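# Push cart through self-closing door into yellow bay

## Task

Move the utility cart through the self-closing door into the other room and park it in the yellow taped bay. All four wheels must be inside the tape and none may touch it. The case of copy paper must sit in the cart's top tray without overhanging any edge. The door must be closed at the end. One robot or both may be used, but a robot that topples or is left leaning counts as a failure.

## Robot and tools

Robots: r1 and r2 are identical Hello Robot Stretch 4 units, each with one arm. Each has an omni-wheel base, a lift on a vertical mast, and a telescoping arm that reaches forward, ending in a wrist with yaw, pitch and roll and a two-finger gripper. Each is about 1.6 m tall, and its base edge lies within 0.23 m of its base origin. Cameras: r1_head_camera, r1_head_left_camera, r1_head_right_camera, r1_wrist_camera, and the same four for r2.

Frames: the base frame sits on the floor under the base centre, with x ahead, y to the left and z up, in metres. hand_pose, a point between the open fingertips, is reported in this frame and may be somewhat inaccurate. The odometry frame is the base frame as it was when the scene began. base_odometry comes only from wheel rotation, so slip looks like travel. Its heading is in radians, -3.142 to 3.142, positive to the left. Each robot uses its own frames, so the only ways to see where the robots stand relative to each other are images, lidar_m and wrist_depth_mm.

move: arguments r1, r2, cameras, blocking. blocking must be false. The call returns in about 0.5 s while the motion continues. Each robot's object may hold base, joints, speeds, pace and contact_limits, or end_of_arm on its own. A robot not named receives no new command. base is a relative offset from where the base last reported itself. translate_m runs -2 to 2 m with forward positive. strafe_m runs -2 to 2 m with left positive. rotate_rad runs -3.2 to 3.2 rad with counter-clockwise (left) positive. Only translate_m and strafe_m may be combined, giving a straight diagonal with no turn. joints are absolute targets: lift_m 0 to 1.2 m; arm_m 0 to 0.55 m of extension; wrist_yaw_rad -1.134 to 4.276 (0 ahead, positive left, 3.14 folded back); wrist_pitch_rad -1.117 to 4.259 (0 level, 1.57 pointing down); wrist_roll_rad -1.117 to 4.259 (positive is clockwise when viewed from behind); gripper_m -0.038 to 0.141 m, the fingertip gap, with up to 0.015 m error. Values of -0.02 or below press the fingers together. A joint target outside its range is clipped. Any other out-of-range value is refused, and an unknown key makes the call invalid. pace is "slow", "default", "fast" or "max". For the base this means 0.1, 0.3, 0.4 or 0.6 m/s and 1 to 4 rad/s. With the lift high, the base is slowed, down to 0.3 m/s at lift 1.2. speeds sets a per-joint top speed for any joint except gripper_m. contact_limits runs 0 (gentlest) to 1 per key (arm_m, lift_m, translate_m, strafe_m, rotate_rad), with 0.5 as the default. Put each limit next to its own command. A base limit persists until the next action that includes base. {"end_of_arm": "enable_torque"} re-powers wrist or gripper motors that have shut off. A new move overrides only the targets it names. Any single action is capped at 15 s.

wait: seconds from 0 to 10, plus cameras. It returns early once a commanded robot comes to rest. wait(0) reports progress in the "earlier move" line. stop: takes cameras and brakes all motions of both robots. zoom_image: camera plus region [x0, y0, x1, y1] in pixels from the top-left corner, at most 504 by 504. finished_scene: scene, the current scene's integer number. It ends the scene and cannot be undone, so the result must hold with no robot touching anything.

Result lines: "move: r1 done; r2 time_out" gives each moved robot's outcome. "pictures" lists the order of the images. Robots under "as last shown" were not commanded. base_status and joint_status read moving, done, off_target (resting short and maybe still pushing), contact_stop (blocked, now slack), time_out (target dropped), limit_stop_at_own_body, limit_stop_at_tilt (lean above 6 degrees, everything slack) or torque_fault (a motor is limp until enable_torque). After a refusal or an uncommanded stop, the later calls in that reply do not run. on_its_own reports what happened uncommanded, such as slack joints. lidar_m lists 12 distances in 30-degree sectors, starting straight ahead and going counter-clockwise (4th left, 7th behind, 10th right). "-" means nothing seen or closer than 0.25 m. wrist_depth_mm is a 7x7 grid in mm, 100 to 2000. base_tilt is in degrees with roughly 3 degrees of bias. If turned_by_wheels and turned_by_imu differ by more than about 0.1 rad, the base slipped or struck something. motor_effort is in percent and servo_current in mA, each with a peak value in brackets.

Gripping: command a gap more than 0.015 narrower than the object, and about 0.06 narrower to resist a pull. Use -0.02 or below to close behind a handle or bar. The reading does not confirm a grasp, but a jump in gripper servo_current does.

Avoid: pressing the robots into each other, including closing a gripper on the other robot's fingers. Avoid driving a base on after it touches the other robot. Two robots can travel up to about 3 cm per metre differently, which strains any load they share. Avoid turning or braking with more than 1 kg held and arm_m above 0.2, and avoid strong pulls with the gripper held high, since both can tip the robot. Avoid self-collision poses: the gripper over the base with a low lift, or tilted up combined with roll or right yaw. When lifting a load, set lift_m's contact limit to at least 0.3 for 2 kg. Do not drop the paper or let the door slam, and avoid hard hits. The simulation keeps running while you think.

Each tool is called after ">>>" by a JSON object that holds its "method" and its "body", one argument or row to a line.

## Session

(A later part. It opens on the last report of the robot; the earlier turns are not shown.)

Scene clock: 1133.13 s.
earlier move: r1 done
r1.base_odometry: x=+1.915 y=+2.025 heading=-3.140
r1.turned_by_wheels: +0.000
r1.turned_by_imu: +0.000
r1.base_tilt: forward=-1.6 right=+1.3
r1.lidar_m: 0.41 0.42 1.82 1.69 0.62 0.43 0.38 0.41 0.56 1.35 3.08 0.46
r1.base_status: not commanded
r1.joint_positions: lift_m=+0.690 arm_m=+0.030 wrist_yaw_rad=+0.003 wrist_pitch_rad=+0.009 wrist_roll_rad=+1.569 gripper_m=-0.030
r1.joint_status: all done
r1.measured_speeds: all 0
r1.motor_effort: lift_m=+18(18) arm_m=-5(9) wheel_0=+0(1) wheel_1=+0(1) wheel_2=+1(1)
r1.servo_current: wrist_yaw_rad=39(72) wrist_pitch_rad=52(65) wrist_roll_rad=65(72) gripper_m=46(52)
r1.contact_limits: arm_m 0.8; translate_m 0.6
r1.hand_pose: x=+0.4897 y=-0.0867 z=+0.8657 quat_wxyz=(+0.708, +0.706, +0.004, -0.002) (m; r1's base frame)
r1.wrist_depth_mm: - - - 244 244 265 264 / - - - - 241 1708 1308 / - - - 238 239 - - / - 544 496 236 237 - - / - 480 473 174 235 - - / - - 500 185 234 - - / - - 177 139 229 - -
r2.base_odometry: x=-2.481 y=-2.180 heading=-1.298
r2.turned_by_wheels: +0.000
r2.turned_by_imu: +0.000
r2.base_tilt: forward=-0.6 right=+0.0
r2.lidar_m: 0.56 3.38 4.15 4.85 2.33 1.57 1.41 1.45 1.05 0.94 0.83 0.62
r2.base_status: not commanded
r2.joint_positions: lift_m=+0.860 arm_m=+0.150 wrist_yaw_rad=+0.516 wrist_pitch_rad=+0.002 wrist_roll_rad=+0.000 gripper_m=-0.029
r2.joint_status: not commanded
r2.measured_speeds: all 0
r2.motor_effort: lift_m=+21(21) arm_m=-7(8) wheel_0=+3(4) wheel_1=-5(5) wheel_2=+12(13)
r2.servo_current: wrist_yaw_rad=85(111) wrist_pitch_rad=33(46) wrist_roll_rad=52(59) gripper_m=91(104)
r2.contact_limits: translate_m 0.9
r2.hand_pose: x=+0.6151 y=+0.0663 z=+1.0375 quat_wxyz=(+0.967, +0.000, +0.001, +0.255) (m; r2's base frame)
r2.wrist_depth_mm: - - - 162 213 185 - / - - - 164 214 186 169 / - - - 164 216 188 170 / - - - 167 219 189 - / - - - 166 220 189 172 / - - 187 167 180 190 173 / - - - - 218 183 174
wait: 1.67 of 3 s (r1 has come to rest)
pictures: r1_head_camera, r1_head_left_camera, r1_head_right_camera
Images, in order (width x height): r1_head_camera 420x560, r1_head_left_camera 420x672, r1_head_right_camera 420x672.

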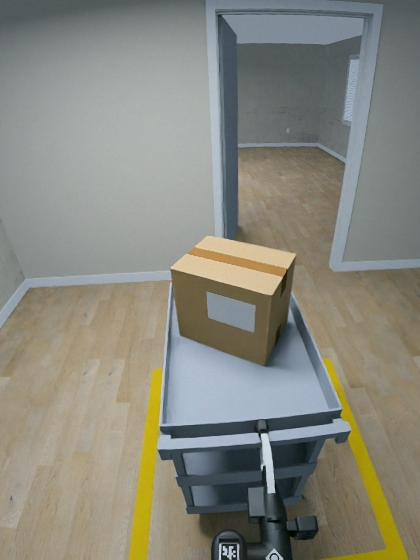

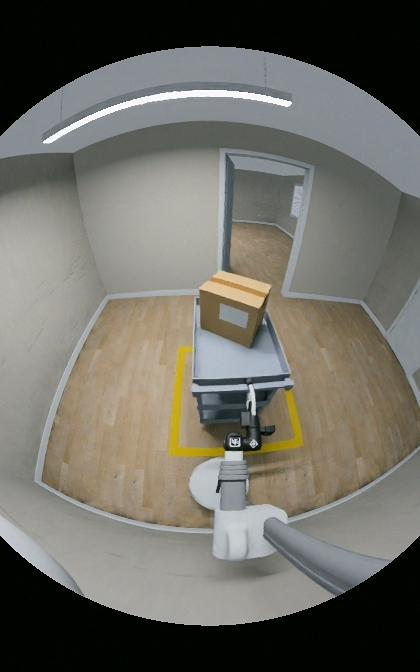

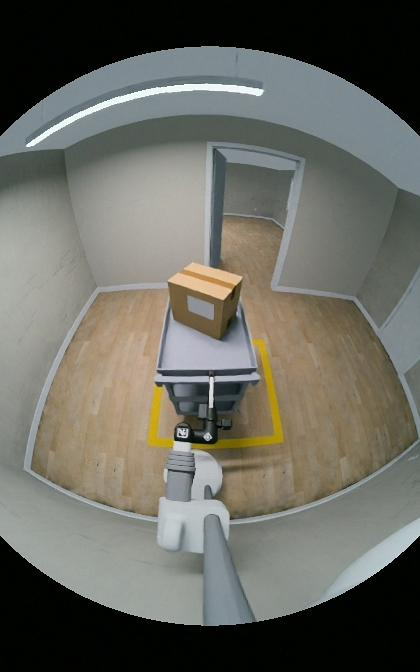

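>>> {"method": "move", "body": {
  "blocking": false,
  "r1": {"joints":{"arm_m":0.10},"contact_limits":{"arm_m":0.8},"pace":"slow"},
  "cameras": []
}}

>>> {"method": "wait", "body": {
  "seconds": 3,
  "cameras": ["r1_head_camera","r1_head_left_camera","r1_head_right_camera"]
}}

>>> {"method": "zoom_image", "body": {
  "camera": "r1_head_right_camera",
  "region": [120, 240, 310, 470]
}}

>>> {"method": "zoom_image", "body": {
  "camera": "r1_head_left_camera",
  "region": [150, 250, 320, 480]
}}

Scene clock: 1161.57 s.
move: r1 moving
r1.base_odometry: x=+1.915 y=+2.025 heading=-3.140
r1.turned_by_wheels: +0.000
r1.turned_by_imu: +0.000
r1.base_tilt: forward=-1.6 right=+1.3
r1.lidar_m: 0.43 0.43 1.82 1.70 0.63 0.41 0.38 0.41 0.57 1.37 3.04 0.49
r1.base_status: not commanded
r1.joint_positions: lift_m=+0.690 arm_m=+0.042 wrist_yaw_rad=+0.003 wrist_pitch_rad=+0.009 wrist_roll_rad=+1.569 gripper_m=-0.030
r1.joint_status: arm_m moving
r1.measured_speeds: translate_m=+0.000 strafe_m=+0.000 rotate_rad=+0.000 lift_m=+0.000 arm_m=+0.048 wrist_yaw_rad=+0.000 wrist_pitch_rad=+0.000 wrist_roll_rad=+0.000
r1.motor_effort: lift_m=+18(18) arm_m=+8(9) wheel_0=+0(1) wheel_1=+0(1) wheel_2=+1(1)
r1.servo_current: wrist_yaw_rad=39(59) wrist_pitch_rad=52(59) wrist_roll_rad=46(59) gripper_m=46(52)
r1.contact_limits: arm_m 0.8; translate_m 0.6
r1.hand_pose: x=+0.5019 y=-0.0867 z=+0.8657 quat_wxyz=(+0.708, +0.706, +0.004, -0.002) (m; r1's base frame)
r1.wrist_depth_mm: - - - 243 243 266 265 / - - - - 240 1661 1255 / - - - 237 238 - - / - 539 484 234 236 - - / - 484 473 174 234 - - / - - 496 185 232 - - / - - 176 140 230 - -
r2: as last shown
r2.base_tilt: forward=-0.6 right=+0.1
r2.lidar_m: 0.58 3.37 4.19 4.85 2.34 1.56 1.42 1.46 1.03 0.93 0.80 0.62
r2.motor_effort: lift_m=+21(21) arm_m=-8(8) wheel_0=+3(4) wheel_1=-5(5) wheel_2=+12(13)
r2.servo_current: wrist_yaw_rad=98(98) wrist_pitch_rad=39(39) wrist_roll_rad=52(65) gripper_m=91(104)
r2.contact_limits: translate_m 0.9
r2.wrist_depth_mm: - - - 162 212 184 - / - - - 163 215 186 169 / - - - 164 216 187 169 / - - - 168 218 189 - / - - - 166 220 190 173 / - - 187 167 180 190 173 / - - - - 217 183 173
pictures: none
No camera images: "cameras" was empty.

Scene clock: 1163.03 s.
earlier move: r1 done
r1.base_odometry: x=+1.915 y=+2.025 heading=-3.140
r1.turned_by_wheels: +0.000
r1.turned_by_imu: +0.000
r1.base_tilt: forward=-1.5 right=+1.3
r1.lidar_m: 0.50 0.51 1.83 1.72 0.62 0.42 0.38 0.41 0.57 1.38 3.06 0.54
r1.base_status: not commanded
r1.joint_positions: lift_m=+0.690 arm_m=+0.100 wrist_yaw_rad=+0.003 wrist_pitch_rad=+0.009 wrist_roll_rad=+1.569 gripper_m=-0.030
r1.joint_status: all done
r1.measured_speeds: all 0
r1.motor_effort: lift_m=+18(18) arm_m=+6(9) wheel_0=+0(1) wheel_1=-1(1) wheel_2=+1(1)
r1.servo_current: wrist_yaw_rad=52(72) wrist_pitch_rad=59(65) wrist_roll_rad=39(65) gripper_m=46(52)
r1.contact_limits: arm_m 0.8; translate_m 0.6
r1.hand_pose: x=+0.5593 y=-0.0867 z=+0.8657 quat_wxyz=(+0.708, +0.706, +0.004, -0.002) (m; r1's base frame)
r1.wrist_depth_mm: - - - 236 236 1397 1138 / - - - 236 236 1708 1205 / - - 627 234 235 - - / - 496 473 233 235 - - / - 484 473 232 233 - - / - - 508 185 231 - - / - - 178 141 231 - -
r2.base_odometry: x=-2.481 y=-2.180 heading=-1.298
r2.turned_by_wheels: +0.000
r2.turned_by_imu: +0.000
r2.base_tilt: forward=-0.6 right=+0.0
r2.lidar_m: 0.55 3.39 4.22 4.85 2.34 1.55 1.42 1.42 1.06 0.94 0.82 0.63
r2.base_status: not commanded
r2.joint_positions: lift_m=+0.860 arm_m=+0.150 wrist_yaw_rad=+0.516 wrist_pitch_rad=+0.002 wrist_roll_rad=+0.000 gripper_m=-0.029
r2.joint_status: not commanded
r2.measured_speeds: all 0
r2.motor_effort: lift_m=+21(21) arm_m=-8(8) wheel_0=+3(4) wheel_1=-5(5) wheel_2=+13(13)
r2.servo_current: wrist_yaw_rad=91(104) wrist_pitch_rad=39(46) wrist_roll_rad=52(65) gripper_m=98(104)
r2.contact_limits: translate_m 0.9
r2.hand_pose: x=+0.6151 y=+0.0663 z=+1.0375 quat_wxyz=(+0.967, +0.000, +0.001, +0.255) (m; r2's base frame)
r2.wrist_depth_mm: - - - 163 213 183 - / - - - 164 215 185 169 / - - - 164 216 188 170 / - - - 167 219 188 - / - - - 166 220 189 173 / - - 187 167 180 190 173 / - - - - 217 183 174
wait: 1.47 of 3 s (r1 has come to rest)
pictures: r1_head_camera, r1_head_left_camera, r1_head_right_camera
Images, in order (width x height): r1_head_camera 420x560, r1_head_left_camera 420x672, r1_head_right_camera 420x672.

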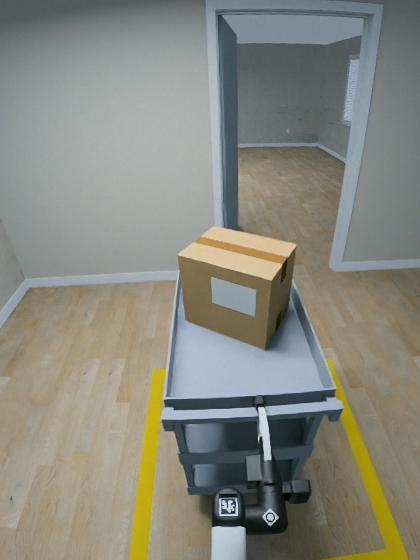

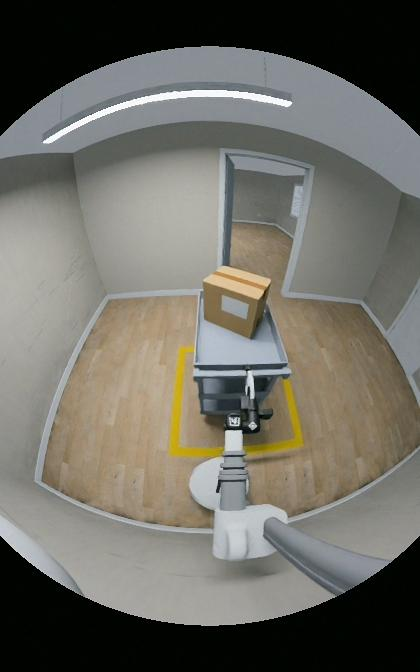

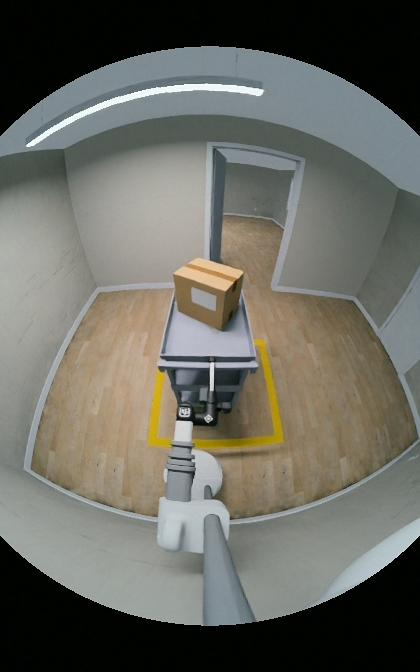

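Scaled by 2.191 from the camera's 420x672 image, which has a finer 600x960 frame.

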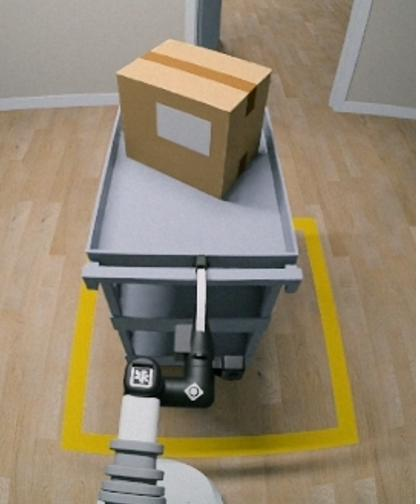

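Scaled by 2.191 from the camera's 420x672 image, which has a finer 600x960 frame.

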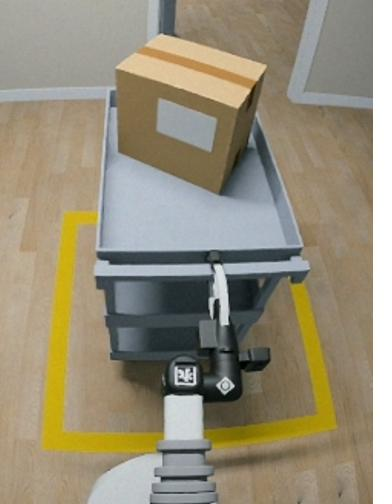

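>>> {"method": "move", "body": {
  "blocking": false,
  "r1": {"joints":{"gripper_m":0.11}},
  "r2": {"base":{"translate_m":0.1,"strafe_m":0.085},"joints":{"wrist_yaw_rad":0.5},"contact_limits":{"translate_m":0.9},"pace":"slow"},
  "cameras": []
}}

>>> {"method": "wait", "body": {
  "seconds": 3,
  "cameras": []
}}

>>> {"method": "move", "body": {
  "blocking": false,
  "r1": {"joints":{"arm_m":0.0},"pace":"slow"},
  "r2": {"base":{"translate_m":0.235,"strafe_m":0.19},"joints":{"wrist_yaw_rad":0.45},"contact_limits":{"translate_m":0.9},"pace":"slow"},
  "cameras": []
}}

>>> {"method": "wait", "body": {
  "seconds": 5,
  "cameras": ["r1_head_camera","r1_head_right_camera","r2_head_camera","r2_head_left_camera"]
}}

Scene clock: 1181.87 s.
move: r1 moving; r2 moving
r1.base_odometry: x=+1.915 y=+2.025 heading=-3.140
r1.turned_by_wheels: +0.000
r1.turned_by_imu: +0.000
r1.base_tilt: forward=-1.6 right=+1.3
r1.lidar_m: 0.49 0.52 1.82 1.71 0.61 0.43 0.38 0.40 0.57 1.36 3.08 0.54
r1.base_status: not commanded
r1.joint_positions: lift_m=+0.690 arm_m=+0.100 wrist_yaw_rad=+0.003 wrist_pitch_rad=+0.009 wrist_roll_rad=+1.569 gripper_m=-0.004
r1.joint_status: gripper_m moving
r1.measured_speeds: all 0
r1.motor_effort: lift_m=+18(18) arm_m=+6(6) wheel_0=+0(1) wheel_1=+0(1) wheel_2=+1(1)
r1.servo_current: wrist_yaw_rad=59(78) wrist_pitch_rad=52(59) wrist_roll_rad=46(59) gripper_m=72(78)
r1.contact_limits: arm_m 0.8; translate_m 0.6
r1.hand_pose: x=+0.5593 y=-0.0867 z=+0.8657 quat_wxyz=(+0.708, +0.706, +0.004, -0.002) (m; r1's base frame)
r1.wrist_depth_mm: - - - 239 239 272 1138 / - - - - 238 1661 1205 / - - 621 236 237 - - / - 496 473 236 236 - - / - 484 484 176 236 - - / - - 508 186 235 - - / - - 159 173 234 - -
r2.base_odometry: x=-2.470 y=-2.187 heading=-1.298
r2.turned_by_wheels: +0.000
r2.turned_by_imu: +0.000
r2.base_tilt: forward=-0.7 right=+0.1
r2.lidar_m: 0.55 3.37 4.18 4.85 2.37 1.56 1.40 1.46 1.01 0.95 0.82 0.64
r2.base_status: translate_m moving; strafe_m moving
r2.joint_positions: lift_m=+0.860 arm_m=+0.150 wrist_yaw_rad=+0.506 wrist_pitch_rad=+0.002 wrist_roll_rad=+0.000 gripper_m=-0.029
r2.joint_status: wrist_yaw_rad moving
r2.measured_speeds: translate_m=+0.039 strafe_m=+0.034 rotate_rad=-0.005 lift_m=+0.000 arm_m=+0.000 wrist_yaw_rad=-0.043 wrist_pitch_rad=+0.000 wrist_roll_rad=+0.000
r2.motor_effort: lift_m=+21(21) arm_m=-8(8) wheel_0=-4(6) wheel_1=+6(7) wheel_2=-3(11)
r2.servo_current: wrist_yaw_rad=59(104) wrist_pitch_rad=39(46) wrist_roll_rad=46(59) gripper_m=98(104)
r2.contact_limits: translate_m 0.9
r2.hand_pose: x=+0.6158 y=+0.0634 z=+1.0375 quat_wxyz=(+0.968, +0.000, +0.001, +0.250) (m; r2's base frame)
r2.wrist_depth_mm: - - - 161 213 185 169 / - - - 162 215 186 170 / - - - 163 217 189 171 / - - - 166 220 190 - / - - - 166 221 190 173 / - - 185 167 178 191 174 / - - - - 219 181 175
pictures: none
No camera images: "cameras" was empty.

Scene clock: 1183.47 s.
earlier move: r1 done; r2 moving
r1.base_odometry: x=+1.915 y=+2.025 heading=-3.140
r1.turned_by_wheels: +0.000
r1.turned_by_imu: +0.000
r1.base_tilt: forward=-1.6 right=+1.3
r1.lidar_m: 0.47 0.53 1.83 1.70 0.61 0.42 0.39 0.40 0.56 1.36 3.07 0.54
r1.base_status: not commanded
r1.joint_positions: lift_m=+0.690 arm_m=+0.100 wrist_yaw_rad=+0.003 wrist_pitch_rad=+0.009 wrist_roll_rad=+1.569 gripper_m=+0.110
r1.joint_status: all done
r1.measured_speeds: all 0
r1.motor_effort: lift_m=+18(18) arm_m=+5(6) wheel_0=+0(1) wheel_1=+0(1) wheel_2=+1(1)
r1.servo_current: wrist_yaw_rad=52(78) wrist_pitch_rad=52(59) wrist_roll_rad=33(65) gripper_m=46(111)
r1.contact_limits: arm_m 0.8; translate_m 0.6
r1.hand_pose: x=+0.5593 y=-0.0867 z=+0.8657 quat_wxyz=(+0.708, +0.706, +0.004, -0.002) (m; r1's base frame)
r1.wrist_depth_mm: - - - 244 244 273 1098 / - - - 242 243 1661 - / - - 634 240 241 - - / - 504 477 240 240 - - / - 500 488 178 239 - - / - - 512 189 239 - - / - - 166 155 182 - -
r2.base_odometry: x=-2.374 y=-2.253 heading=-1.302
r2.turned_by_wheels: -0.003
r2.turned_by_imu: -0.033
r2.base_tilt: forward=-0.6 right=+0.1
r2.lidar_m: 0.57 3.25 3.99 4.78 2.65 1.70 1.52 1.54 1.10 1.01 0.81 0.64
r2.base_status: translate_m moving; strafe_m moving
r2.joint_positions: lift_m=+0.860 arm_m=+0.150 wrist_yaw_rad=+0.476 wrist_pitch_rad=+0.002 wrist_roll_rad=+0.000 gripper_m=-0.029
r2.joint_status: wrist_yaw_rad off_target (ended at +0.476, target +0.500)
r2.measured_speeds: translate_m=+0.014 strafe_m=+0.010 rotate_rad=+0.001 lift_m=+0.000 arm_m=+0.000 wrist_yaw_rad=+0.000 wrist_pitch_rad=+0.000 wrist_roll_rad=+0.000
r2.motor_effort: lift_m=+21(21) arm_m=-9(9) wheel_0=-27(32) wheel_1=-3(7) wheel_2=-16(20)
r2.servo_current: wrist_yaw_rad=156(156) wrist_pitch_rad=39(46) wrist_roll_rad=46(65) gripper_m=78(104)
r2.contact_limits: translate_m 0.9
r2.hand_pose: x=+0.6176 y=+0.0544 z=+1.0375 quat_wxyz=(+0.972, +0.000, +0.001, +0.236) (m; r2's base frame)
r2.wrist_depth_mm: - - - 259 212 193 176 / - - - 262 213 193 178 / - - - 264 216 196 178 / - - - 265 213 201 180 / - - - 267 217 198 180 / - - - 182 173 191 181 / - - 159 - 221 204 182
wait: 1.60 of 3 s (r1 has come to rest)
pictures: none
No camera images: "cameras" was empty.

Scene clock: 1183.97 s.
earlier move: r2 done
move: r1 moving; r2 moving
r1.base_odometry: x=+1.915 y=+2.025 heading=-3.140
r1.turned_by_wheels: +0.000
r1.turned_by_imu: +0.000
r1.base_tilt: forward=-1.6 right=+1.3
r1.lidar_m: 0.49 0.53 1.83 1.71 0.61 0.41 0.37 0.41 0.55 1.33 3.03 0.54
r1.base_status: not commanded
r1.joint_positions: lift_m=+0.690 arm_m=+0.087 wrist_yaw_rad=+0.002 wrist_pitch_rad=+0.003 wrist_roll_rad=+1.569 gripper_m=+0.110
r1.joint_status: arm_m moving
r1.measured_speeds: translate_m=+0.000 strafe_m=+0.000 rotate_rad=+0.000 lift_m=+0.000 arm_m=-0.050 wrist_yaw_rad=+0.000 wrist_pitch_rad=+0.000 wrist_roll_rad=+0.000
r1.motor_effort: lift_m=+18(18) arm_m=-5(8) wheel_0=+0(1) wheel_1=+0(1) wheel_2=+1(1)
r1.servo_current: wrist_yaw_rad=33(59) wrist_pitch_rad=39(59) wrist_roll_rad=52(52) gripper_m=39(46)
r1.contact_limits: translate_m 0.6
r1.hand_pose: x=+0.5469 y=-0.0869 z=+0.8675 quat_wxyz=(+0.708, +0.706, +0.002, +0.000) (m; r1's base frame)
r1.wrist_depth_mm: - - - 255 254 268 289 / - - - - 255 1808 1308 / - - - 621 252 - - / - - 500 473 251 - - / - - 496 477 251 - - / - - 525 525 197 - - / - - 609 142 250 - -
r2.base_odometry: x=-2.356 y=-2.265 heading=-1.305
r2.turned_by_wheels: -0.004
r2.turned_by_imu: -0.012
r2.base_tilt: forward=-0.7 right=+0.1
r2.lidar_m: 0.56 3.23 3.92 4.78 2.74 1.74 1.55 1.57 1.11 1.00 0.76 0.64
r2.base_status: translate_m moving; strafe_m moving
r2.joint_positions: lift_m=+0.860 arm_m=+0.150 wrist_yaw_rad=+0.429 wrist_pitch_rad=+0.002 wrist_roll_rad=+0.000 gripper_m=-0.029
r2.joint_status: wrist_yaw_rad moving
r2.measured_speeds: translate_m=+0.055 strafe_m=+0.043 rotate_rad=+0.000 lift_m=+0.000 arm_m=+0.000 wrist_yaw_rad=+0.000 wrist_pitch_rad=+0.000 wrist_roll_rad=+0.000
r2.motor_effort: lift_m=+21(21) arm_m=-9(9) wheel_0=-23(30) wheel_1=+0(2) wheel_2=-19(21)
r2.servo_current: wrist_yaw_rad=124(130) wrist_pitch_rad=52(52) wrist_roll_rad=52(52) gripper_m=85(91)
r2.contact_limits: translate_m 0.9
r2.hand_pose: x=+0.6198 y=+0.0405 z=+1.0375 quat_wxyz=(+0.977, +0.000, +0.001, +0.213) (m; r2's base frame)
r2.wrist_depth_mm: - - - 161 211 195 178 / - - - 163 213 195 179 / - - - 165 214 196 180 / - - - 167 217 198 181 / - - - 170 220 199 182 / - - - 183 175 192 182 / - - 159 - 221 204 183
pictures: none
No camera images: "cameras" was empty.

Scene clock: 1185.77 s.
earlier move: r1 done; r2 moving
r1.base_odometry: x=+1.915 y=+2.025 heading=-3.140
r1.turned_by_wheels: +0.000
r1.turned_by_imu: +0.000
r1.base_tilt: forward=-1.6 right=+1.2
r1.lidar_m: 0.48 0.49 1.83 1.69 0.61 0.43 0.38 0.41 0.54 1.36 3.04 0.53
r1.base_status: not commanded
r1.joint_positions: lift_m=+0.690 arm_m=+0.000 wrist_yaw_rad=+0.002 wrist_pitch_rad=+0.003 wrist_roll_rad=+1.569 gripper_m=+0.110
r1.joint_status: all done
r1.measured_speeds: all 0
r1.motor_effort: lift_m=+18(18) arm_m=-5(8) wheel_0=+0(1) wheel_1=+0(1) wheel_2=+1(1)
r1.servo_current: wrist_yaw_rad=52(72) wrist_pitch_rad=46(59) wrist_roll_rad=46(59) gripper_m=39(52)
r1.contact_limits: translate_m 0.6
r1.hand_pose: x=+0.4596 y=-0.0869 z=+0.8675 quat_wxyz=(+0.708, +0.706, +0.002, +0.000) (m; r1's base frame)
r1.wrist_depth_mm: - - - - - 1499 1160 / - - - - 351 1430 373 / - - - 691 - - - / - - 591 282 343 - - / - - 591 580 342 - - / - - 621 640 195 - - / - - - 136 - - -
r2.base_odometry: x=-2.213 y=-2.369 heading=-1.305
r2.turned_by_wheels: +0.000
r2.turned_by_imu: -0.149
r2.base_tilt: forward=-0.6 right=+0.1
r2.lidar_m: 0.55 3.02 3.36 4.78 3.93 2.10 1.74 1.72 1.24 1.04 0.75 0.62
r2.base_status: translate_m moving; strafe_m moving
r2.joint_positions: lift_m=+0.860 arm_m=+0.150 wrist_yaw_rad=+0.426 wrist_pitch_rad=+0.002 wrist_roll_rad=+0.000 gripper_m=-0.029
r2.joint_status: wrist_yaw_rad off_target (ended at +0.429, target +0.450)
r2.measured_speeds: translate_m=+0.080 strafe_m=+0.059 rotate_rad=+0.005 lift_m=+0.000 arm_m=+0.000 wrist_yaw_rad=+0.000 wrist_pitch_rad=+0.000 wrist_roll_rad=+0.000
r2.motor_effort: lift_m=+21(21) arm_m=-9(9) wheel_0=-28(32) wheel_1=+1(4) wheel_2=-16(22)
r2.servo_current: wrist_yaw_rad=150(150) wrist_pitch_rad=33(52) wrist_roll_rad=46(59) gripper_m=91(91)
r2.contact_limits: translate_m 0.9
r2.hand_pose: x=+0.6199 y=+0.0397 z=+1.0375 quat_wxyz=(+0.977, +0.000, +0.001, +0.212) (m; r2's base frame)
r2.wrist_depth_mm: - - - 159 214 192 175 / - - - 160 216 193 177 / - - - 163 215 195 179 / - - - 163 216 200 180 / - - - 166 217 198 180 / - - - 167 174 191 181 / - - - - 220 196 181
wait: 1.80 of 5 s (r1 has come to rest)
pictures: r1_head_camera, r1_head_right_camera, r2_head_camera, r2_head_left_camera
Images, in order (width x height): r1_head_camera 420x560, r1_head_right_camera 420x672, r2_head_camera 420x560, r2_head_left_camera 420x672.

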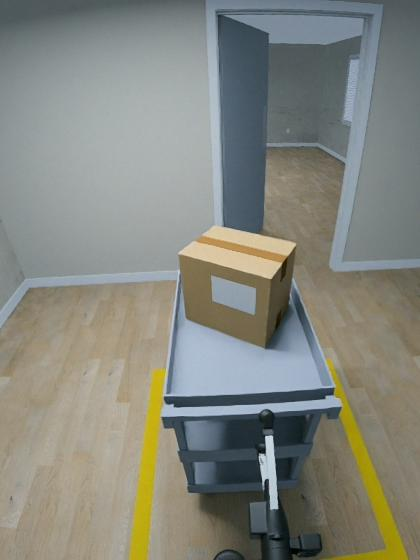

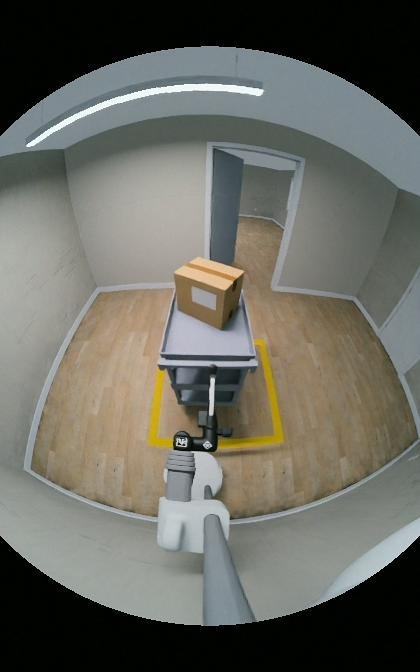

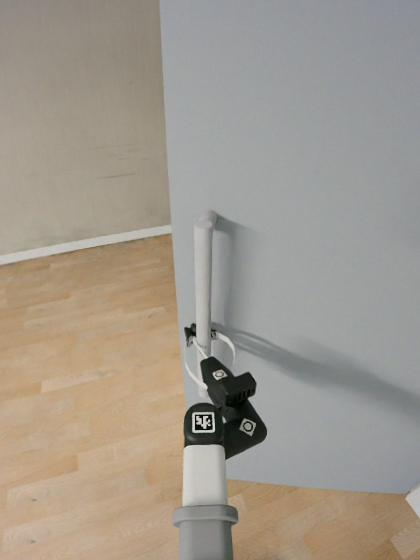

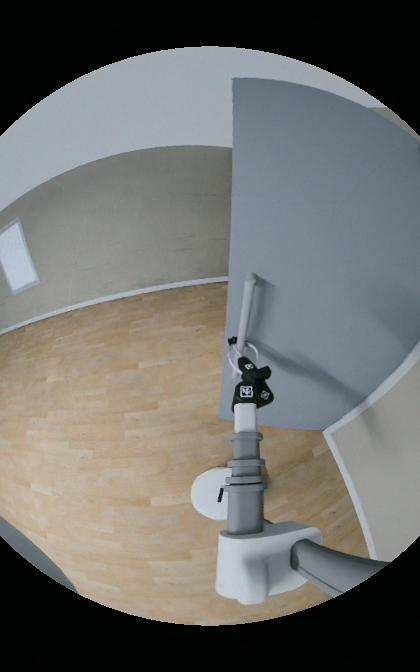

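>>> {"method": "wait", "body": {
  "seconds": 4,
  "cameras": ["r2_head_left_camera"]
}}

Scene clock: 1192.60 s.
earlier move: r2 done
r1.base_odometry: x=+1.915 y=+2.025 heading=-3.140
r1.turned_by_wheels: +0.000
r1.turned_by_imu: +0.000
r1.base_tilt: forward=-1.6 right=+1.2
r1.lidar_m: 0.49 0.50 1.81 1.70 0.60 0.42 0.38 0.40 0.55 1.38 3.03 0.53
r1.base_status: not commanded
r1.joint_positions: lift_m=+0.690 arm_m=+0.000 wrist_yaw_rad=+0.002 wrist_pitch_rad=+0.003 wrist_roll_rad=+1.569 gripper_m=+0.110
r1.joint_status: all done
r1.measured_speeds: all 0
r1.motor_effort: lift_m=+18(18) arm_m=-5(8) wheel_0=+0(1) wheel_1=+0(1) wheel_2=+1(1)
r1.servo_current: wrist_yaw_rad=52(72) wrist_pitch_rad=46(59) wrist_roll_rad=33(78) gripper_m=39(52)
r1.contact_limits: translate_m 0.6
r1.hand_pose: x=+0.4596 y=-0.0869 z=+0.8675 quat_wxyz=(+0.708, +0.706, +0.002, +0.000) (m; r1's base frame)
r1.wrist_depth_mm: - - - - - 1499 1118 / - - - - 353 1464 375 / - - - 691 - - - / - - 585 278 342 - - / - - 591 569 342 - - / - - 621 627 195 - - / - - - 136 - - -
r2.base_odometry: x=-2.129 y=-2.430 heading=-1.306
r2.turned_by_wheels: -0.001
r2.turned_by_imu: -0.072
r2.base_tilt: forward=-0.7 right=+0.1
r2.lidar_m: 0.57 2.91 3.18 4.81 4.75 2.34 1.85 1.83 1.33 1.06 0.76 0.62
r2.base_status: done
r2.joint_positions: lift_m=+0.860 arm_m=+0.150 wrist_yaw_rad=+0.426 wrist_pitch_rad=+0.002 wrist_roll_rad=+0.000 gripper_m=-0.029
r2.joint_status: wrist_yaw_rad off_target (ended at +0.429, target +0.450)
r2.measured_speeds: all 0
r2.on_its_own: wrist_yaw_rad is at rest, and its servo_current (150 mA) is outside its rest range (0 to 104 mA)
r2.motor_effort: lift_m=+21(21) arm_m=-9(10) wheel_0=-30(35) wheel_1=-6(6) wheel_2=-15(22)
r2.servo_current: wrist_yaw_rad=150(156) wrist_pitch_rad=46(52) wrist_roll_rad=52(65) gripper_m=78(91)
r2.contact_limits: translate_m 0.9
r2.hand_pose: x=+0.6200 y=+0.0395 z=+1.0375 quat_wxyz=(+0.977, +0.000, +0.001, +0.211) (m; r2's base frame)
r2.wrist_depth_mm: - - - - 209 197 177 / - - - 264 159 195 179 / - - - - 213 197 180 / - - - 266 213 198 181 / - - - 268 216 200 182 / - - - 181 172 193 183 / - - 158 - 218 206 -
wait: 0.00 of 4 s (r2 has come to rest)
pictures: r2_head_left_camera
Images, in order (width x height): r2_head_left_camera 420x672.

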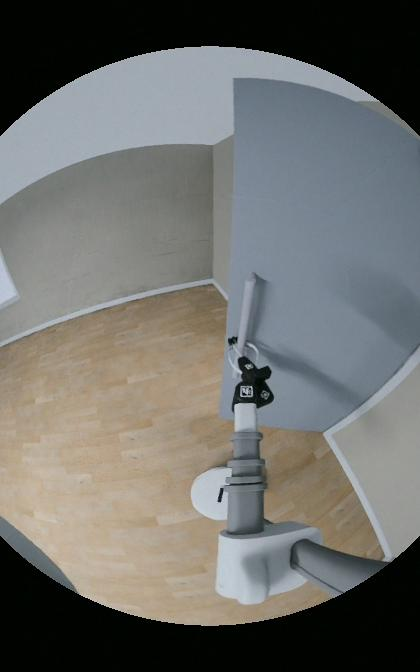

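>>> {"method": "move", "body": {
  "blocking": false,
  "r2": {"base":{"translate_m":0.28,"strafe_m":0.2},"contact_limits":{"translate_m":0.9},"pace":"slow"},
  "cameras": []
}}

>>> {"method": "wait", "body": {
  "seconds": 5,
  "cameras": ["r2_head_left_camera","r1_head_camera"]
}}

>>> {"method": "move", "body": {
  "blocking": false,
  "r2": {"base":{"translate_m":0.28,"strafe_m":0.2},"contact_limits":{"translate_m":0.9},"pace":"slow"},
  "cameras": []
}}

>>> {"method": "wait", "body": {
  "seconds": 5,
  "cameras": ["r2_head_left_camera","r1_head_camera"]
}}

Scene clock: 1201.50 s.
move: r2 moving
r1: as last shown
r1.base_tilt: forward=-1.6 right=+1.3
r1.lidar_m: 0.47 0.52 1.84 1.72 0.61 0.41 0.39 0.40 0.57 1.35 3.05 0.52
r1.motor_effort: lift_m=+18(18) arm_m=-5(5) wheel_0=+0(1) wheel_1=+0(0) wheel_2=+1(1)
r1.servo_current: wrist_yaw_rad=52(52) wrist_pitch_rad=46(46) wrist_roll_rad=52(59) gripper_m=39(46)
r1.contact_limits: translate_m 0.6
r1.wrist_depth_mm: - - - - - 1499 1160 / - - - - 349 1397 377 / - - - 691 - - - / - - 597 279 342 - - / - - 591 574 338 - - / - - 627 634 195 - - / - - - 136 - - -
r2.base_odometry: x=-2.119 y=-2.439 heading=-1.310
r2.turned_by_wheels: -0.004
r2.turned_by_imu: -0.020
r2.base_tilt: forward=-0.7 right=+0.1
r2.lidar_m: 0.56 2.88 3.12 4.68 4.77 2.37 1.88 1.83 1.36 1.04 0.77 0.63
r2.base_status: translate_m moving; strafe_m moving
r2.joint_positions: lift_m=+0.860 arm_m=+0.150 wrist_yaw_rad=+0.426 wrist_pitch_rad=+0.002 wrist_roll_rad=+0.000 gripper_m=-0.029
r2.joint_status: not commanded
r2.measured_speeds: translate_m=+0.044 strafe_m=+0.031 rotate_rad=+0.000 lift_m=+0.000 arm_m=+0.000 wrist_yaw_rad=+0.000 wrist_pitch_rad=+0.000 wrist_roll_rad=+0.000
r2.motor_effort: lift_m=+21(21) arm_m=-10(10) wheel_0=-30(30) wheel_1=+0(5) wheel_2=-16(20)
r2.servo_current: wrist_yaw_rad=137(156) wrist_pitch_rad=39(46) wrist_roll_rad=46(59) gripper_m=78(85)
r2.contact_limits: translate_m 0.9
r2.hand_pose: x=+0.6200 y=+0.0395 z=+1.0375 quat_wxyz=(+0.977, +0.000, +0.001, +0.211) (m; r2's base frame)
r2.wrist_depth_mm: - - - 163 213 193 176 / - - - 164 211 193 177 / - - - - 215 196 178 / - - - 170 216 200 179 / - - - 266 219 198 181 / - - - 183 175 191 182 / - - 158 - 222 204 182
pictures: none
No camera images: "cameras" was empty.

Scene clock: 1205.63 s.
earlier move: r2 done
r1.base_odometry: x=+1.915 y=+2.025 heading=-3.140
r1.turned_by_wheels: +0.000
r1.turned_by_imu: +0.000
r1.base_tilt: forward=-1.6 right=+1.3
r1.lidar_m: 0.47 0.52 1.81 1.71 0.62 0.42 0.39 0.41 0.57 1.35 3.03 0.54
r1.base_status: not commanded
r1.joint_positions: lift_m=+0.690 arm_m=+0.000 wrist_yaw_rad=+0.002 wrist_pitch_rad=+0.003 wrist_roll_rad=+1.569 gripper_m=+0.110
r1.joint_status: not commanded
r1.measured_speeds: all 0
r1.motor_effort: lift_m=+18(18) arm_m=-5(5) wheel_0=+0(1) wheel_1=+0(1) wheel_2=+1(1)
r1.servo_current: wrist_yaw_rad=39(72) wrist_pitch_rad=33(52) wrist_roll_rad=46(72) gripper_m=39(52)
r1.contact_limits: translate_m 0.6
r1.hand_pose: x=+0.4596 y=-0.0869 z=+0.8675 quat_wxyz=(+0.708, +0.706, +0.002, +0.000) (m; r1's base frame)
r1.wrist_depth_mm: - - - - - 1537 1138 / - - - - 353 1464 373 / - - - 691 917 - - / - - 591 282 342 - - / - - 591 569 340 - - / - - 621 634 195 - - / - - - 136 - - -
r2.base_odometry: x=-1.864 y=-2.649 heading=-1.310
r2.turned_by_wheels: +0.000
r2.turned_by_imu: -0.274
r2.base_tilt: forward=-0.7 right=+0.1
r2.lidar_m: 0.55 2.35 2.60 3.19 4.83 3.90 2.43 2.16 1.71 1.10 0.74 0.62
r2.base_status: done
r2.joint_positions: lift_m=+0.860 arm_m=+0.150 wrist_yaw_rad=+0.426 wrist_pitch_rad=+0.002 wrist_roll_rad=+0.000 gripper_m=-0.029
r2.joint_status: not commanded
r2.measured_speeds: all 0
r2.on_its_own: wrist_yaw_rad is at rest, and its servo_current (137 mA) is outside its rest range (0 to 104 mA)
r2.motor_effort: lift_m=+21(21) arm_m=-10(10) wheel_0=-30(36) wheel_1=-7(7) wheel_2=-16(24)
r2.servo_current: wrist_yaw_rad=137(163) wrist_pitch_rad=39(46) wrist_roll_rad=52(72) gripper_m=78(91)
r2.contact_limits: translate_m 0.9
r2.hand_pose: x=+0.6200 y=+0.0394 z=+1.0375 quat_wxyz=(+0.977, +0.000, +0.001, +0.211) (m; r2's base frame)
r2.wrist_depth_mm: - - - - 208 192 175 / - - - - 158 194 176 / - - - - 212 196 178 / - - - - 213 200 178 / - - - - 215 198 179 / - - - 184 171 191 180 / - - 159 - 218 203 -
wait: 4.13 of 5 s (r2 has come to rest)
pictures: r1_head_camera, r2_head_left_camera
Images, in order (width x height): r1_head_camera 420x560, r2_head_left_camera 420x672.

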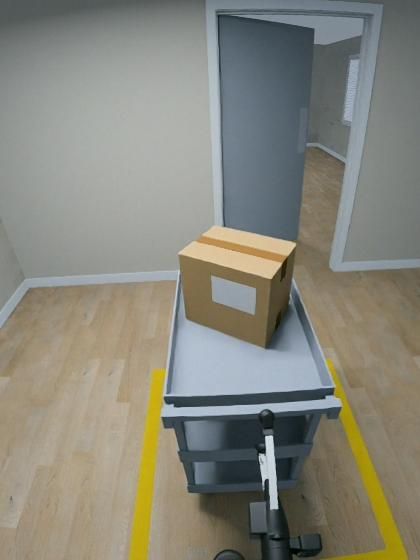

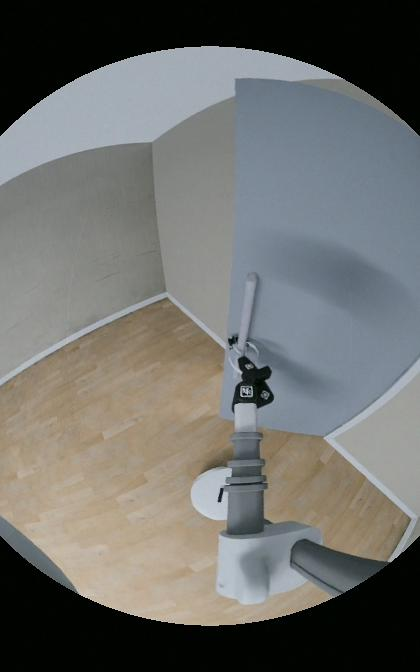

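Scene clock: 1206.13 s.
move: r2 moving
r1: as last shown
r1.lidar_m: 0.48 0.54 1.83 1.71 0.61 0.42 0.38 0.40 0.58 1.37 3.05 0.53
r1.motor_effort: lift_m=+18(18) arm_m=-5(5) wheel_0=+0(1) wheel_1=+0(0) wheel_2=+1(1)
r1.servo_current: wrist_yaw_rad=33(72) wrist_pitch_rad=46(46) wrist_roll_rad=59(65) gripper_m=46(46)
r1.contact_limits: translate_m 0.6
r1.wrist_depth_mm: - - - - - 1499 1182 / - - - - 351 1464 377 / - - - 691 904 - - / - - 597 281 342 - - / - - 591 574 340 - - / - - 621 621 196 - - / - - - 136 - - -
r2.base_odometry: x=-1.854 y=-2.658 heading=-1.314
r2.turned_by_wheels: -0.004
r2.turned_by_imu: -0.022
r2.base_tilt: forward=-0.6 right=+0.1
r2.lidar_m: 0.57 2.24 2.59 3.13 4.84 4.02 2.45 2.17 1.78 1.08 0.74 0.61
r2.base_status: translate_m moving; strafe_m moving
r2.joint_positions: lift_m=+0.860 arm_m=+0.150 wrist_yaw_rad=+0.426 wrist_pitch_rad=+0.002 wrist_roll_rad=+0.000 gripper_m=-0.029
r2.joint_status: not commanded
r2.measured_speeds: translate_m=+0.045 strafe_m=+0.030 rotate_rad=-0.003 lift_m=+0.000 arm_m=+0.000 wrist_yaw_rad=+0.000 wrist_pitch_rad=+0.000 wrist_roll_rad=+0.000
r2.motor_effort: lift_m=+21(21) arm_m=-10(10) wheel_0=-28(29) wheel_1=-1(6) wheel_2=-18(20)
r2.servo_current: wrist_yaw_rad=143(163) wrist_pitch_rad=46(46) wrist_roll_rad=46(52) gripper_m=85(85)
r2.contact_limits: translate_m 0.9
r2.hand_pose: x=+0.6200 y=+0.0394 z=+1.0375 quat_wxyz=(+0.977, +0.000, +0.001, +0.211) (m; r2's base frame)
r2.wrist_depth_mm: - - - 163 211 194 173 / - - - 165 209 193 175 / - - - - 214 193 176 / - - - 270 216 198 - / - - - 270 218 196 178 / - - - 182 174 189 178 / - - 159 - 220 202 179
pictures: none
No camera images: "cameras" was empty.

Scene clock: 1210.27 s.
earlier move: r2 done
r1.base_odometry: x=+1.915 y=+2.025 heading=-3.140
r1.turned_by_wheels: +0.000
r1.turned_by_imu: +0.000
r1.base_tilt: forward=-1.6 right=+1.3
r1.lidar_m: 0.48 0.52 1.80 1.72 0.61 0.41 0.39 0.41 0.56 1.35 3.06 0.52
r1.base_status: not commanded
r1.joint_positions: lift_m=+0.690 arm_m=+0.000 wrist_yaw_rad=+0.002 wrist_pitch_rad=+0.003 wrist_roll_rad=+1.569 gripper_m=+0.110
r1.joint_status: not commanded
r1.measured_speeds: all 0
r1.motor_effort: lift_m=+18(18) arm_m=-5(5) wheel_0=+1(1) wheel_1=+0(0) wheel_2=+1(1)
r1.servo_current: wrist_yaw_rad=65(72) wrist_pitch_rad=46(52) wrist_roll_rad=33(65) gripper_m=46(52)
r1.contact_limits: translate_m 0.6
r1.hand_pose: x=+0.4596 y=-0.0869 z=+0.8675 quat_wxyz=(+0.708, +0.706, +0.002, +0.000) (m; r1's base frame)
r1.wrist_depth_mm: - - - - - 1499 1138 / - - - - 351 1464 375 / - - - 691 917 - - / - - 591 282 342 - - / - - 585 569 340 - - / - - 627 621 195 - - / - - - 136 - - -
r2.base_odometry: x=-1.600 y=-2.869 heading=-1.314
r2.turned_by_wheels: +0.000
r2.turned_by_imu: -0.327
r2.base_tilt: forward=-0.6 right=+0.1
r2.lidar_m: 0.56 1.14 2.25 2.34 3.18 5.01 3.61 2.60 2.45 1.18 0.70 0.62
r2.base_status: done
r2.joint_positions: lift_m=+0.860 arm_m=+0.150 wrist_yaw_rad=+0.425 wrist_pitch_rad=+0.002 wrist_roll_rad=+0.000 gripper_m=-0.029
r2.joint_status: not commanded
r2.measured_speeds: translate_m=+0.000 strafe_m=+0.000 rotate_rad=+0.001 lift_m=+0.000 arm_m=+0.000 wrist_yaw_rad=+0.000 wrist_pitch_rad=+0.000 wrist_roll_rad=+0.000
r2.on_its_own: wrist_yaw_rad is at rest, and its servo_current (156 mA) is outside its rest range (0 to 104 mA)
r2.motor_effort: lift_m=+21(21) arm_m=-11(11) wheel_0=-29(35) wheel_1=-6(8) wheel_2=-14(23)
r2.servo_current: wrist_yaw_rad=156(176) wrist_pitch_rad=39(46) wrist_roll_rad=46(65) gripper_m=78(91)
r2.contact_limits: translate_m 0.9
r2.hand_pose: x=+0.6201 y=+0.0393 z=+1.0375 quat_wxyz=(+0.978, +0.000, +0.001, +0.211) (m; r2's base frame)
r2.wrist_depth_mm: - - - 154 212 193 173 / - 1921 - 156 211 193 175 / - 1921 - 160 216 195 177 / - - - 158 213 200 180 / - - - 160 220 197 178 / - - 166 181 173 190 179 / - 119 - - 222 203 179
wait: 4.13 of 5 s (r2 has come to rest)
pictures: r1_head_camera, r2_head_left_camera
Images, in order (width x height): r1_head_camera 420x560, r2_head_left_camera 420x672.

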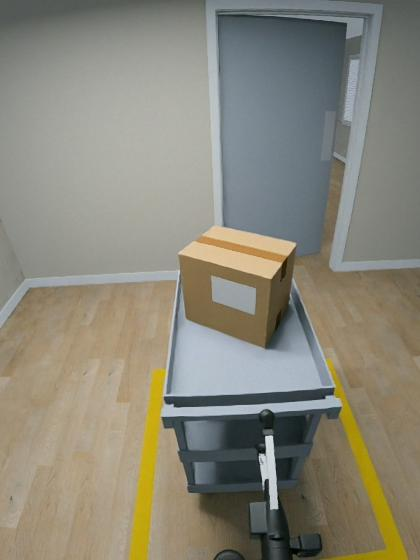

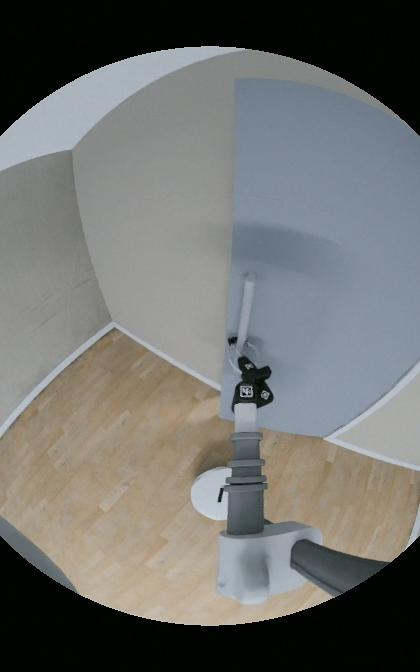

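Remaining ~20–25°. Two more steps.

>>> {"method": "move", "body": {
  "blocking": false,
  "r2": {"base":{"translate_m":0.28,"strafe_m":0.2},"contact_limits":{"translate_m":0.9},"pace":"slow"},
  "cameras": []
}}

>>> {"method": "wait", "body": {
  "seconds": 5,
  "cameras": ["r2_head_left_camera","r2_head_camera","r1_head_camera"]
}}

Scene clock: 1218.07 s.
move: r2 moving
r1: as last shown
r1.lidar_m: 0.48 0.51 1.80 1.72 0.59 0.41 0.38 0.40 0.57 1.35 3.05 0.52
r1.motor_effort: lift_m=+18(18) arm_m=-5(5) wheel_0=+0(1) wheel_1=+0(0) wheel_2=+1(1)
r1.servo_current: wrist_yaw_rad=46(65) wrist_pitch_rad=39(46) wrist_roll_rad=52(52) gripper_m=46(46)
r1.contact_limits: translate_m 0.6
r1.wrist_depth_mm: - - - - - 1537 1160 / - - - - 351 1430 382 / - - - 699 917 - - / - - 591 279 342 - - / - - 591 569 340 - - / - - 627 627 195 - - / - - - 136 - - -
r2.base_odometry: x=-1.590 y=-2.878 heading=-1.318
r2.turned_by_wheels: -0.004
r2.turned_by_imu: -0.012
r2.base_tilt: forward=-0.6 right=+0.1
r2.lidar_m: 0.56 1.14 2.25 2.32 3.12 5.01 3.65 2.64 2.50 1.17 0.74 0.62
r2.base_status: translate_m moving; strafe_m moving
r2.joint_positions: lift_m=+0.860 arm_m=+0.150 wrist_yaw_rad=+0.425 wrist_pitch_rad=+0.002 wrist_roll_rad=+0.000 gripper_m=-0.029
r2.joint_status: not commanded
r2.measured_speeds: translate_m=+0.044 strafe_m=+0.030 rotate_rad=-0.005 lift_m=+0.000 arm_m=+0.000 wrist_yaw_rad=+0.000 wrist_pitch_rad=+0.000 wrist_roll_rad=+0.000
r2.motor_effort: lift_m=+21(21) arm_m=-11(12) wheel_0=-32(32) wheel_1=-2(6) wheel_2=-17(17)
r2.servo_current: wrist_yaw_rad=156(169) wrist_pitch_rad=39(46) wrist_roll_rad=52(59) gripper_m=85(85)
r2.contact_limits: translate_m 0.9
r2.hand_pose: x=+0.6201 y=+0.0393 z=+1.0375 quat_wxyz=(+0.978, +0.000, +0.001, +0.211) (m; r2's base frame)
r2.wrist_depth_mm: - - - 155 212 191 174 / - - - 155 211 192 175 / - - - 157 211 195 176 / - - - 158 213 200 178 / - - - 160 214 197 179 / - 1921 165 181 170 190 179 / - 119 - - 217 203 -
pictures: none
No camera images: "cameras" was empty.

Scene clock: 1222.20 s.
earlier move: r2 done
r1.base_odometry: x=+1.915 y=+2.025 heading=-3.140
r1.turned_by_wheels: +0.000
r1.turned_by_imu: +0.000
r1.base_tilt: forward=-1.6 right=+1.3
r1.lidar_m: 0.48 0.50 1.81 1.72 0.61 0.39 0.37 0.41 0.55 1.36 3.03 0.54
r1.base_status: not commanded
r1.joint_positions: lift_m=+0.690 arm_m=+0.000 wrist_yaw_rad=+0.002 wrist_pitch_rad=+0.003 wrist_roll_rad=+1.569 gripper_m=+0.110
r1.joint_status: not commanded
r1.measured_speeds: all 0
r1.motor_effort: lift_m=+18(18) arm_m=-5(5) wheel_0=+0(1) wheel_1=+0(1) wheel_2=+1(1)
r1.servo_current: wrist_yaw_rad=52(65) wrist_pitch_rad=39(52) wrist_roll_rad=46(85) gripper_m=39(52)
r1.contact_limits: translate_m 0.6
r1.hand_pose: x=+0.4596 y=-0.0869 z=+0.8675 quat_wxyz=(+0.708, +0.706, +0.002, +0.000) (m; r1's base frame)
r1.wrist_depth_mm: - - - - - 1537 1160 / - - - - 351 1430 373 / - - - 691 904 - - / - - 591 282 342 - - / - - 597 574 338 - - / - - 634 627 195 - - / - - - 136 - - -
r2.base_odometry: x=-1.337 y=-3.089 heading=-1.315
r2.turned_by_wheels: +0.003
r2.turned_by_imu: -0.267
r2.base_tilt: forward=-3.4 right=+1.6
r2.lidar_m: 0.52 0.60 1.04 2.03 2.33 2.99 2.15 2.05 2.11 1.19 0.62 0.54
r2.base_status: done
r2.joint_positions: lift_m=+0.860 arm_m=+0.150 wrist_yaw_rad=+0.449 wrist_pitch_rad=+0.012 wrist_roll_rad=+0.000 gripper_m=-0.029
r2.joint_status: not commanded
r2.measured_speeds: all 0
r2.on_its_own: base_tilt is 3.2 degrees off its reading at the scene's start (forward=-0.6 right=+0.1); wrist_yaw_rad moved +0.024 to your old target +0.450
r2.motor_effort: lift_m=+21(21) arm_m=+7(12) wheel_0=-4(33) wheel_1=+10(15) wheel_2=-18(26)
r2.servo_current: wrist_yaw_rad=46(169) wrist_pitch_rad=65(72) wrist_roll_rad=39(59) gripper_m=59(85)
r2.contact_limits: translate_m 0.9
r2.hand_pose: x=+0.6184 y=+0.0465 z=+1.0344 quat_wxyz=(+0.975, -0.001, +0.006, +0.223) (m; r2's base frame)
r2.wrist_depth_mm: - 373 254 124 187 157 - / - 375 256 125 185 157 - / - 379 259 126 186 161 145 / - 384 259 126 182 163 - / - 392 262 127 185 160 147 / - 394 187 128 178 161 - / - 152 304 - 186 151 -
wait: 4.13 of 5 s (r2 has come to rest)
pictures: r1_head_camera, r2_head_camera, r2_head_left_camera
Images, in order (width x height): r1_head_camera 420x560, r2_head_camera 420x560, r2_head_left_camera 420x672.

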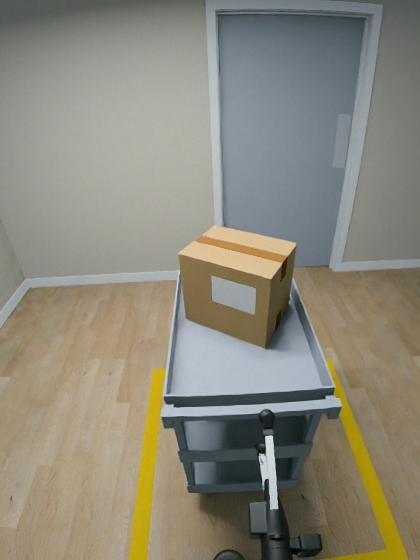

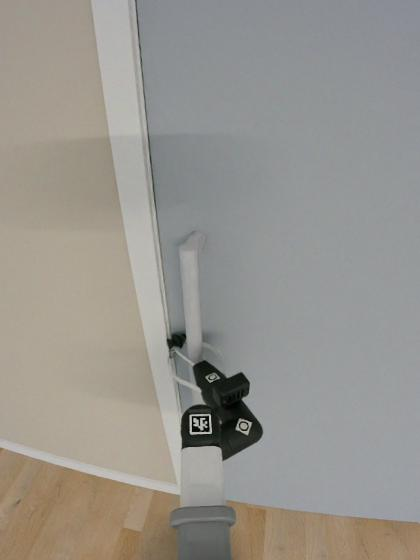

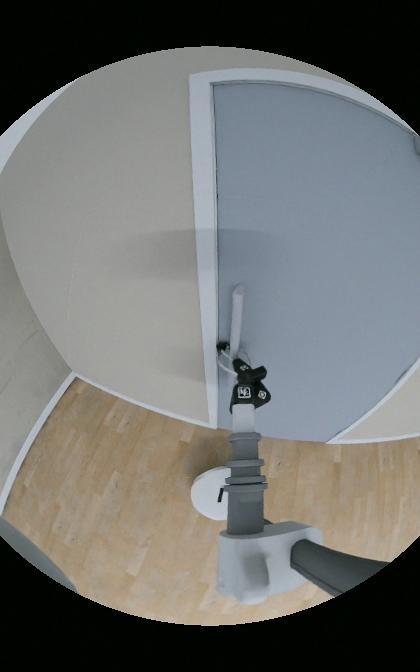

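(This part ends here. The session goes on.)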